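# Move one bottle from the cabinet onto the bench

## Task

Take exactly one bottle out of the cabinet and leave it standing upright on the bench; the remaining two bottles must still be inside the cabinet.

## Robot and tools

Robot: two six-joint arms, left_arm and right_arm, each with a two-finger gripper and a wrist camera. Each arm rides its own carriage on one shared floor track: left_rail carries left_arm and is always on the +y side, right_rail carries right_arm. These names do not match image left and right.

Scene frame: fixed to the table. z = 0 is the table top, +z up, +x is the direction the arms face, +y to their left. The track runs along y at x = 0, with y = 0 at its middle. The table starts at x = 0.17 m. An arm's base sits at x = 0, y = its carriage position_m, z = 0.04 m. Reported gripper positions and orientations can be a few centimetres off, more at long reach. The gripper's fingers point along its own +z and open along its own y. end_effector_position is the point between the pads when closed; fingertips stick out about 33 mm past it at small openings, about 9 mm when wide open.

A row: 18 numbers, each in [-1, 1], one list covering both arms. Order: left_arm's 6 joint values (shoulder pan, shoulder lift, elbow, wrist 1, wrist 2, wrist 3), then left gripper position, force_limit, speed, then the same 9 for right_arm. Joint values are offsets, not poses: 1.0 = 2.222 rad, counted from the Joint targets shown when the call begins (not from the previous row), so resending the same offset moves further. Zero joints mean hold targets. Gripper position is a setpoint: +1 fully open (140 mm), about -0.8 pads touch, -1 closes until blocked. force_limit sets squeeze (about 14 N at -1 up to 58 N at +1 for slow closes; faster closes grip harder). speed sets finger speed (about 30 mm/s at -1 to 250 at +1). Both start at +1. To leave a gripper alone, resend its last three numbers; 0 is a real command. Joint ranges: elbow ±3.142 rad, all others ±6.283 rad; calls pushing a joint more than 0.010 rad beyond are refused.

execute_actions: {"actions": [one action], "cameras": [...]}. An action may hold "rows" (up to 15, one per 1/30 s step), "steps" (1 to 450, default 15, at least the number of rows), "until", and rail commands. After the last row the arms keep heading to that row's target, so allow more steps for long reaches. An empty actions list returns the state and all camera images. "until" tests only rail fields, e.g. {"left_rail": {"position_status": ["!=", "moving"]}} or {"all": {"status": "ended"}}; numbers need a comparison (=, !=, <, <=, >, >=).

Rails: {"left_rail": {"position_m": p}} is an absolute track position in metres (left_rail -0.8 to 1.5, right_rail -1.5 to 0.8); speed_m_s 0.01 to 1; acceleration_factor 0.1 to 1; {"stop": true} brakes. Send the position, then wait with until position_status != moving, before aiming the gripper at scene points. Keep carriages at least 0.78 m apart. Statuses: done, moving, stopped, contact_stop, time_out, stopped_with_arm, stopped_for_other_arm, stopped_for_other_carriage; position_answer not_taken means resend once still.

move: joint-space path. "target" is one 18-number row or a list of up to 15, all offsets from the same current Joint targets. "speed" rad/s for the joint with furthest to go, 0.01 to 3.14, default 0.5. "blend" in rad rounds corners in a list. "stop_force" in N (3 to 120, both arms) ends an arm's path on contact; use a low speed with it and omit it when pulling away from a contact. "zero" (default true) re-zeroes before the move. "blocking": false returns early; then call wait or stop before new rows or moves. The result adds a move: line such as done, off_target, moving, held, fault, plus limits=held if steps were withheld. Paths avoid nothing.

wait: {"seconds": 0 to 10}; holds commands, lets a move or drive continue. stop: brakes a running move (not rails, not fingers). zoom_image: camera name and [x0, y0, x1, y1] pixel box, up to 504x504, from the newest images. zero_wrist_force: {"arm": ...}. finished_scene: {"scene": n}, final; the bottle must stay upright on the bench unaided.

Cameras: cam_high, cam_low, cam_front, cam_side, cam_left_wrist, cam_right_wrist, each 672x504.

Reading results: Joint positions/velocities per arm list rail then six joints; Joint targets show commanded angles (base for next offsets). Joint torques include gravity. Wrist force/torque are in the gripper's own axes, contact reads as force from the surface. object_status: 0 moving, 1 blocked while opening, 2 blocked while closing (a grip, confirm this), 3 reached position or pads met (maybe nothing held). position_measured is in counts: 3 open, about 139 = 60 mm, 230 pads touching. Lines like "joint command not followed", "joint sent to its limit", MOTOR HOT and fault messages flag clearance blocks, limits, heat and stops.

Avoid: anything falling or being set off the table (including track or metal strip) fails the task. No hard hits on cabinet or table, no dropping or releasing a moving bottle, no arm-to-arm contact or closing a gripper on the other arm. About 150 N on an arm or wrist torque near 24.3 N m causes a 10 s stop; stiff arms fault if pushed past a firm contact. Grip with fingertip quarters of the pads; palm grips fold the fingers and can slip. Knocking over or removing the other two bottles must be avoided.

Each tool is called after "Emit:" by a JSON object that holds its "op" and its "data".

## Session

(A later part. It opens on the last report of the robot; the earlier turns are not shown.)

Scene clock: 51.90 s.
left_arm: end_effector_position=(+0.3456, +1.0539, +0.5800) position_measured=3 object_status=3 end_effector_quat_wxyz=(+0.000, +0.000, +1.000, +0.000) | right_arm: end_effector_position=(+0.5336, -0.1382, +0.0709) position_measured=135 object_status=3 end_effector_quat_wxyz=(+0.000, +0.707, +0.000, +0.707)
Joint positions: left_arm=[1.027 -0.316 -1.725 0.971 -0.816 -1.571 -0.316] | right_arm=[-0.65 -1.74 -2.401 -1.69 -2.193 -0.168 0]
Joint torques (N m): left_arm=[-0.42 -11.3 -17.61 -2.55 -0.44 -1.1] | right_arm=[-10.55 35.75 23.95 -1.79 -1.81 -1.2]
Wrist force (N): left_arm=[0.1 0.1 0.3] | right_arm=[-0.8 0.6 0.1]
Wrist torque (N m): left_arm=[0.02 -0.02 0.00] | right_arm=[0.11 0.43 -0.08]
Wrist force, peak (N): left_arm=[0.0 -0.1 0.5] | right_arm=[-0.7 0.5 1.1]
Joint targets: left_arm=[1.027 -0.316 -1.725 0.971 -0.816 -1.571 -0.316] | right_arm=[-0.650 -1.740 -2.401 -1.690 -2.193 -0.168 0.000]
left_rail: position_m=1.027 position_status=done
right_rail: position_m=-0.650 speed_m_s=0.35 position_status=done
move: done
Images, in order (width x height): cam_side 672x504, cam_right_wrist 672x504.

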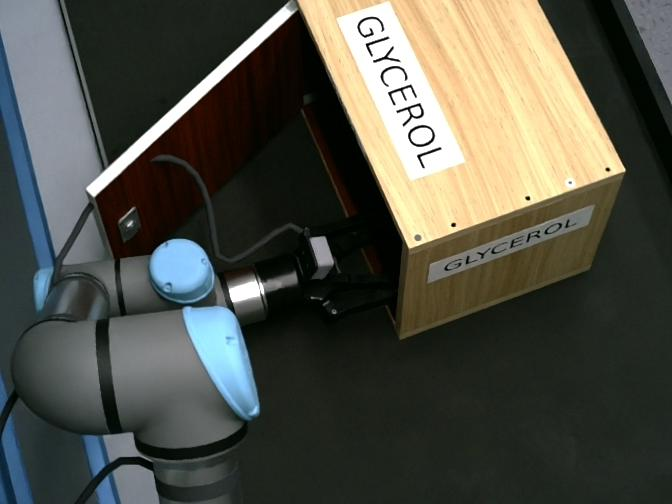

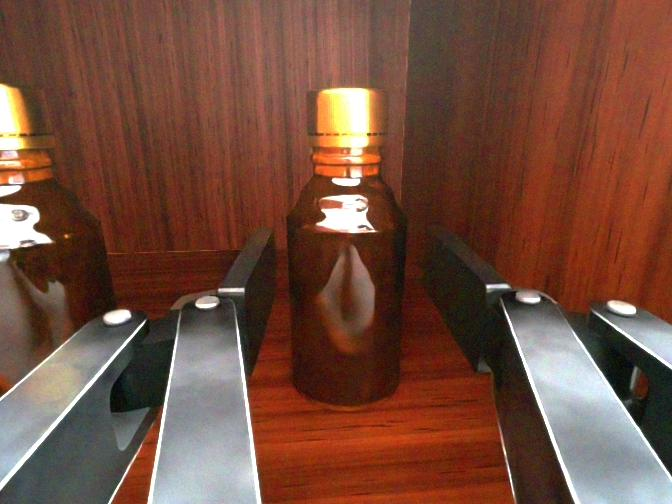

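Emit:
{"op": "execute_actions", "data": {"actions": [{"rows":[[0,0,0,0,0,0,1,1,1,0,0,0,0,0,0,-1,-0.2,-1]],"steps":65}], "cameras": ["cam_right_wrist"]}}

Scene clock: 54.43 s.
left_arm: end_effector_position=(+0.3456, +1.0539, +0.5800) position_measured=3 object_status=3 end_effector_quat_wxyz=(+0.000, +0.000, +1.000, +0.000) | right_arm: end_effector_position=(+0.5336, -0.1382, +0.0709) position_measured=162 object_status=2 end_effector_quat_wxyz=(+0.000, +0.707, +0.000, +0.707)
Joint positions: left_arm=[1.027 -0.316 -1.725 0.971 -0.816 -1.571 -0.316] | right_arm=[-0.65 -1.74 -2.401 -1.69 -2.193 -0.168 0]
Joint torques (N m): left_arm=[-0.5 -13.83 -17.65 -2.87 -0.4 -1.01] | right_arm=[7.39 60.45 0.56 2.66 -1.5 -1.26]
Wrist force (N): left_arm=[0.1 -0.2 0.2] | right_arm=[-4.2 0.0 0.5]
Wrist torque (N m): left_arm=[-0.03 -0.01 0.00] | right_arm=[0.08 0.62 -0.07]
Wrist force, peak (N): left_arm=[0.2 0.0 0.4] | right_arm=[16.6 -14.1 -2.7]
Joint targets: left_arm=[1.027 -0.316 -1.725 0.971 -0.816 -1.571 -0.316] | right_arm=[-0.650 -1.740 -2.401 -1.690 -2.193 -0.168 0.000]
left_rail: position_m=1.027 position_status=done
right_rail: position_m=-0.650 speed_m_s=0.35 position_status=done
Images, in order (width x height): cam_right_wrist 672x504.

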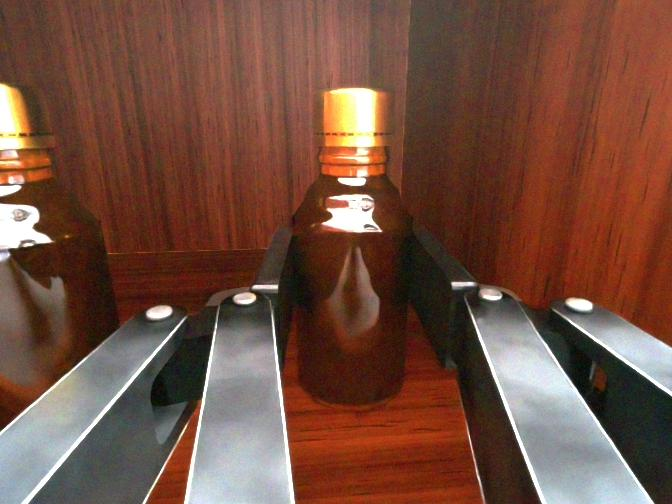

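Emit:
{"op": "move", "data": {"target": [[0,0,0,0,0,0,1,1,1,0,0.0257,-0.0013,-0.0241,0,0,-1,-0.2,-1],[0,0,0,0,0,0,1,1,1,0.0563,0.0412,-0.0357,-0.0052,0.0558,0,-1,-0.2,-1],[0,0,0,0,0,0,1,1,1,0.1154,0.0514,-0.0584,0.0074,0.1149,0,-1,-0.2,-1],[0,0,0,0,0,0,1,1,1,0.1601,0.1066,-0.0628,-0.0435,0.1596,0,-1,-0.2,-1]], "speed": [0.06,0.2,0.2,0.2], "blend": [0.005,0.03,0.03,0], "cameras": ["cam_front","cam_side","cam_right_wrist"]}}

Scene clock: 59.13 s.
left_arm: end_effector_position=(+0.3456, +1.0539, +0.5800) position_measured=3 object_status=3 end_effector_quat_wxyz=(+0.000, +0.000, +1.000, +0.000) | right_arm: end_effector_position=(+0.3501, -0.1377, +0.1600) position_measured=162 object_status=2 end_effector_quat_wxyz=(+0.000, +0.707, +0.000, +0.707)
Joint positions: left_arm=[1.027 -0.316 -1.725 0.971 -0.816 -1.571 -0.316] | right_arm=[-0.65 -1.384 -2.164 -1.829 -2.289 0.186 0]
Joint torques (N m): left_arm=[1.11 -13.41 -17.25 -2.8 -0.56 -0.89] | right_arm=[9.33 57.63 1.58 -2.95 0.93 -1.12]
Wrist force (N): left_arm=[-0.1 0.1 0.2] | right_arm=[-4.6 -0.2 0.5]
Wrist torque (N m): left_arm=[0.02 0.01 0.00] | right_arm=[-0.09 0.61 -0.12]
Wrist force, peak (N): left_arm=[0.3 -0.2 0.2] | right_arm=[-5.3 0.4 0.4]
Joint targets: left_arm=[1.027 -0.316 -1.725 0.971 -0.816 -1.571 -0.316] | right_arm=[-0.650 -1.384 -2.164 -1.829 -2.290 0.186 0.000]
left_rail: position_m=1.027 position_status=done
right_rail: position_m=-0.650 speed_m_s=0.35 position_status=done
move: done
Images, in order (width x height): cam_front 672x504, cam_side 672x504, cam_right_wrist 672x504.

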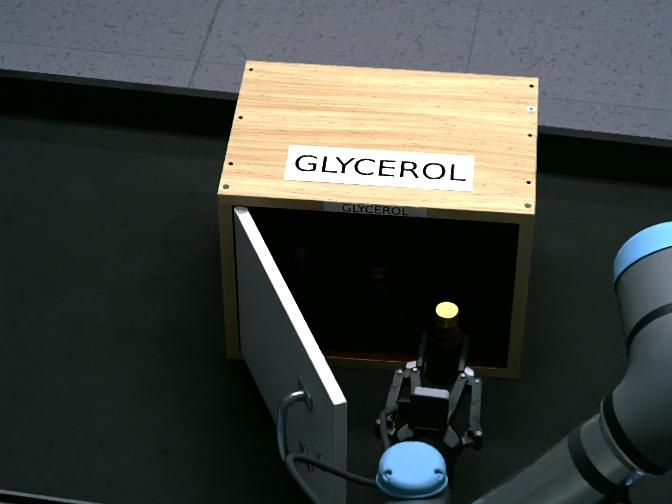

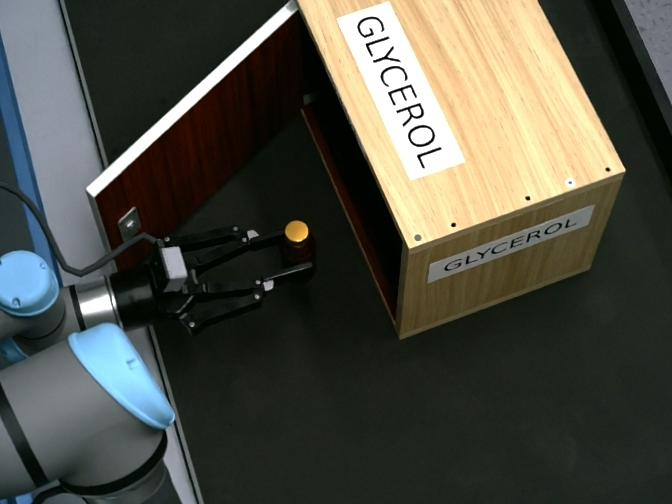

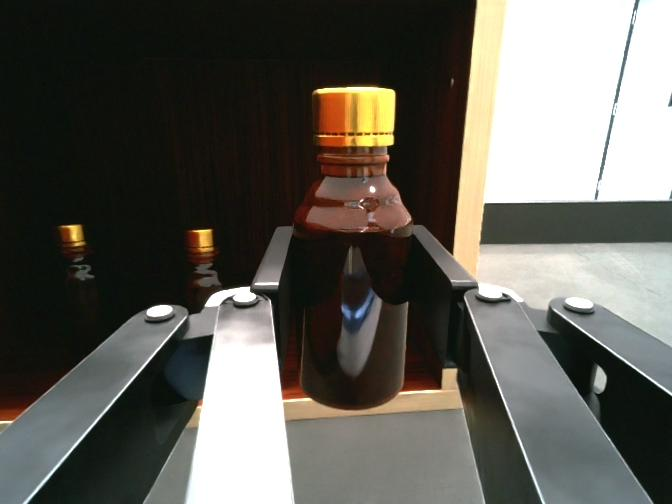

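Emit:
{"op": "execute_actions", "data": {"actions": [{"right_rail":{"position_m":-1.0,"speed_m_s":0.3,"acceleration_factor":0.3},"steps":150,"until":{"right_rail":{"position_status":["!=","moving"]}}}]}}

Emit:
{"op": "move", "data": {"target": [[0,0,0,0,0,0,1,1,1,-0.1653,-0.0361,0.0699,-0.0338,-0.1653,0,-1,-0.2,-1],[0,0,0,0,0,0,1,1,1,-0.1653,-0.1132,0.0675,0.0458,-0.1653,0,-1,-0.2,-1]], "speed": [0.3,0.2], "blend": [0.04,0]}}

Emit:
{"op": "move", "data": {"target": [0,0,0,0,0,0,1,1,1,0,-0.0131,0.0018,0.0113,0,0,-1,-0.2,-1], "speed": 0.015, "stop_force": 3, "cameras": ["cam_high","cam_right_wrist"]}}

Scene clock: 61.67 s.
left_arm: end_effector_position=(+0.3456, +1.0539, +0.5800) position_measured=3 object_status=3 end_effector_quat_wxyz=(+0.000, +0.000, +1.000, +0.000) | right_arm: end_effector_position=(+0.3499, -0.4877, +0.1602) position_measured=162 object_status=2 end_effector_quat_wxyz=(+0.000, +0.707, +0.000, +0.707)
Joint positions: left_arm=[1.027 -0.316 -1.725 0.971 -0.816 -1.571 -0.316] | right_arm=[-1 -1.384 -2.164 -1.829 -2.29 0.186 0]
Joint torques (N m): left_arm=[1.29 -12.62 -17.16 -2.63 -0.44 -1.14] | right_arm=[6.37 54.08 9 -1.72 -0.11 -1.18]
Wrist force (N): left_arm=[0.0 0.1 0.2] | right_arm=[-4.6 -0.3 0.4]
Wrist torque (N m): left_arm=[0.01 0.00 0.00] | right_arm=[-0.10 0.60 -0.12]
Wrist force, peak (N): left_arm=[0.1 0.1 0.4] | right_arm=[-5.1 0.4 0.6]
Joint targets: left_arm=[1.027 -0.316 -1.725 0.971 -0.816 -1.571 -0.316] | right_arm=[-1.000 -1.384 -2.164 -1.829 -2.290 0.186 0.000]
Tool commands: left_gripper/position=+1.0 left_gripper/force_limit=+1.0 left_gripper/speed=+1.0 right_gripper/position=-1.0 right_gripper/force_limit=-0.2 right_gripper/speed=-1.0
left_rail: position_m=1.027 position_status=done
right_rail: position_m=-1.000 speed_m_s=0.30 position_status=done

Scene clock: 64.40 s.
left_arm: end_effector_position=(+0.3456, +1.0539, +0.5800) position_measured=3 object_status=3 end_effector_quat_wxyz=(+0.000, +0.000, +1.000, +0.000) | right_arm: end_effector_position=(+0.5400, -0.4875, +0.0655) position_measured=162 object_status=2 end_effector_quat_wxyz=(+0.000, +0.707, +0.000, +0.707)
Joint positions: left_arm=[1.027 -0.316 -1.725 0.971 -0.816 -1.571 -0.316] | right_arm=[-1 -1.751 -2.415 -1.679 -2.188 -0.181 0]
Joint torques (N m): left_arm=[1.29 -12.89 -17.46 -2.47 -0.37 -1.19] | right_arm=[-10.75 37.28 0.41 3.37 -1.74 -1.18]
Wrist force (N): left_arm=[0.1 -0.1 0.2] | right_arm=[-4.7 0.3 0.3]
Wrist torque (N m): left_arm=[-0.02 -0.02 0.00] | right_arm=[0.05 0.65 -0.08]
Wrist force, peak (N): left_arm=[-0.4 0.1 0.3] | right_arm=[-5.8 0.3 0.2]
Joint targets: left_arm=[1.027 -0.316 -1.725 0.971 -0.816 -1.571 -0.316] | right_arm=[-1.000 -1.751 -2.415 -1.679 -2.188 -0.181 0.000]
left_rail: position_m=1.027 position_status=done
right_rail: position_m=-1.000 speed_m_s=0.30 position_status=done
move: done

Scene clock: 67.27 s.
left_arm: end_effector_position=(+0.3456, +1.0539, +0.5800) position_measured=3 object_status=3 end_effector_quat_wxyz=(+0.000, +0.000, +1.000, +0.000) | right_arm: end_effector_position=(+0.5400, -0.4875, +0.0529) position_measured=162 object_status=2 end_effector_quat_wxyz=(+0.000, +0.707, +0.000, +0.707)
Joint positions: left_arm=[1.027 -0.316 -1.725 0.971 -0.816 -1.571 -0.316] | right_arm=[-1 -1.751 -2.44 -1.676 -2.167 -0.181 0]
Joint torques (N m): left_arm=[0.54 -13.54 -16.55 -2.81 -0.44 -1.1] | right_arm=[-10.16 65.1 -0.11 -1.6 -1.58 -0.6]
Wrist force (N): left_arm=[-0.1 -0.1 0.2] | right_arm=[-3.1 0.4 1.3]
Wrist torque (N m): left_arm=[-0.03 0.01 0.00] | right_arm=[0.08 0.56 -0.10]
Wrist force, peak (N): left_arm=[-0.2 -0.2 0.4] | right_arm=[11.4 1.6 -0.5]
Joint targets: left_arm=[1.027 -0.316 -1.725 0.971 -0.816 -1.571 -0.316] | right_arm=[-1.000 -1.751 -2.440 -1.676 -2.167 -0.181 0.000]
left_rail: position_m=1.027 position_status=done
right_rail: position_m=-1.000 speed_m_s=0.30 position_status=done
move: contact (right_arm)
Images, in order (width x height): cam_high 672x504, cam_right_wrist 672x504.

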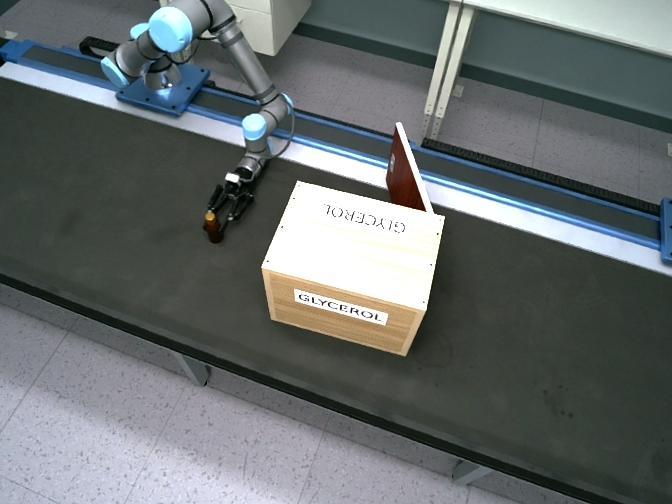

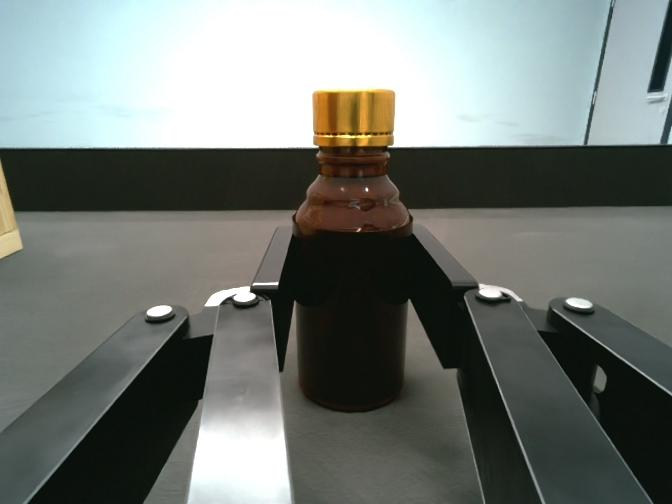

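Emit:
{"op": "execute_actions", "data": {"actions": [{"rows":[[0,0,0,0,0,0,1,1,1,0,0,0,0,0,0,0.1,-1,-1]],"steps":50}]}}

Emit:
{"op": "move", "data": {"target": [0,0,0,0,0,0,1,1,1,0.05,0.0133,-0.0328,0.0194,0.0504,0,0.1,-1,-1], "speed": 0.12, "cameras": ["cam_front","cam_right_wrist"]}}

Scene clock: 69.53 s.
left_arm: end_effector_position=(+0.3456, +1.0539, +0.5800) position_measured=3 object_status=3 end_effector_quat_wxyz=(+0.000, +0.000, +1.000, +0.000) | right_arm: end_effector_position=(+0.5400, -0.4875, +0.0529) position_measured=117 object_status=3 end_effector_quat_wxyz=(+0.000, +0.707, +0.000, +0.707)
Joint positions: left_arm=[1.027 -0.316 -1.725 0.971 -0.816 -1.571 -0.316] | right_arm=[-1 -1.751 -2.44 -1.676 -2.167 -0.181 0]
Joint torques (N m): left_arm=[0.44 -13.37 -17.99 -2.83 -0.63 -1.23] | right_arm=[-10.19 58.36 1.01 -1.65 -1.49 0.57]
Wrist force (N): left_arm=[0.1 -0.1 0.0] | right_arm=[-0.9 0.5 1.0]
Wrist torque (N m): left_arm=[-0.02 -0.01 0.00] | right_arm=[0.06 0.46 -0.09]
Wrist force, peak (N): left_arm=[0.1 0.1 0.5] | right_arm=[-3.1 0.5 1.1]
Joint targets: left_arm=[1.027 -0.316 -1.725 0.971 -0.816 -1.571 -0.316] | right_arm=[-1.000 -1.751 -2.440 -1.676 -2.167 -0.181 0.000]
left_rail: position_m=1.027 position_status=done
right_rail: position_m=-1.000 speed_m_s=0.30 position_status=done

Scene clock: 71.00 s.
left_arm: end_effector_position=(+0.3456, +1.0539, +0.5800) position_measured=3 object_status=3 end_effector_quat_wxyz=(+0.000, +0.000, +1.000, +0.000) | right_arm: end_effector_position=(+0.4805, -0.4881, +0.0531) position_measured=117 object_status=3 end_effector_quat_wxyz=(+0.000, +0.707, +0.000, +0.707)
Joint positions: left_arm=[1.027 -0.316 -1.725 0.971 -0.816 -1.571 -0.316] | right_arm=[-1 -1.64 -2.41 -1.748 -2.124 -0.069 0]
Joint torques (N m): left_arm=[-0.53 -13.25 -16.2 -2.76 -0.42 -1.12] | right_arm=[9.99 62.88 0.53 2.43 0.87 0.51]
Wrist force (N): left_arm=[0.1 0.0 0.4] | right_arm=[-1.1 0.5 1.1]
Wrist torque (N m): left_arm=[0.00 -0.02 0.00] | right_arm=[0.06 0.50 -0.10]
Wrist force, peak (N): left_arm=[0.2 -0.1 0.5] | right_arm=[-1.1 0.6 1.9]
Joint targets: left_arm=[1.027 -0.316 -1.725 0.971 -0.816 -1.571 -0.316] | right_arm=[-1.000 -1.640 -2.410 -1.749 -2.124 -0.069 0.000]
left_rail: position_m=1.027 position_status=done
right_rail: position_m=-1.000 speed_m_s=0.30 position_status=done
move: done
Images, in order (width x height): cam_front 672x504, cam_right_wrist 672x504.

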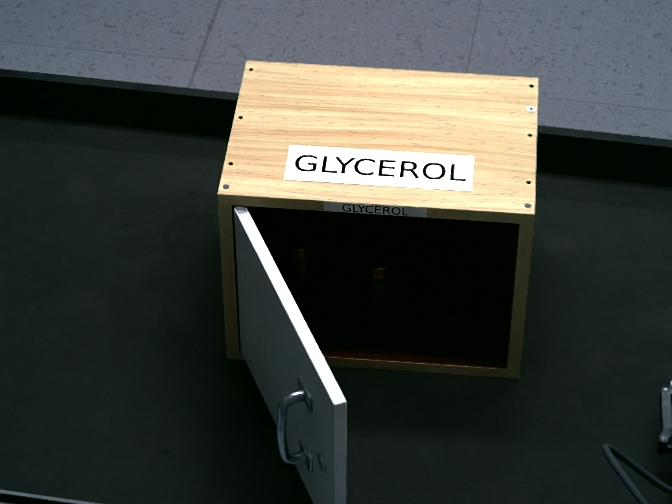

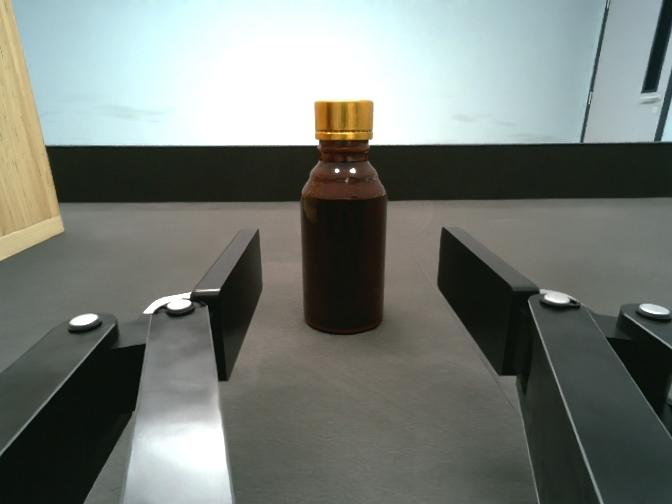

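Emit:
{"op": "finished_scene", "data": {"scene": 2}}

The scene is finished: the task was done.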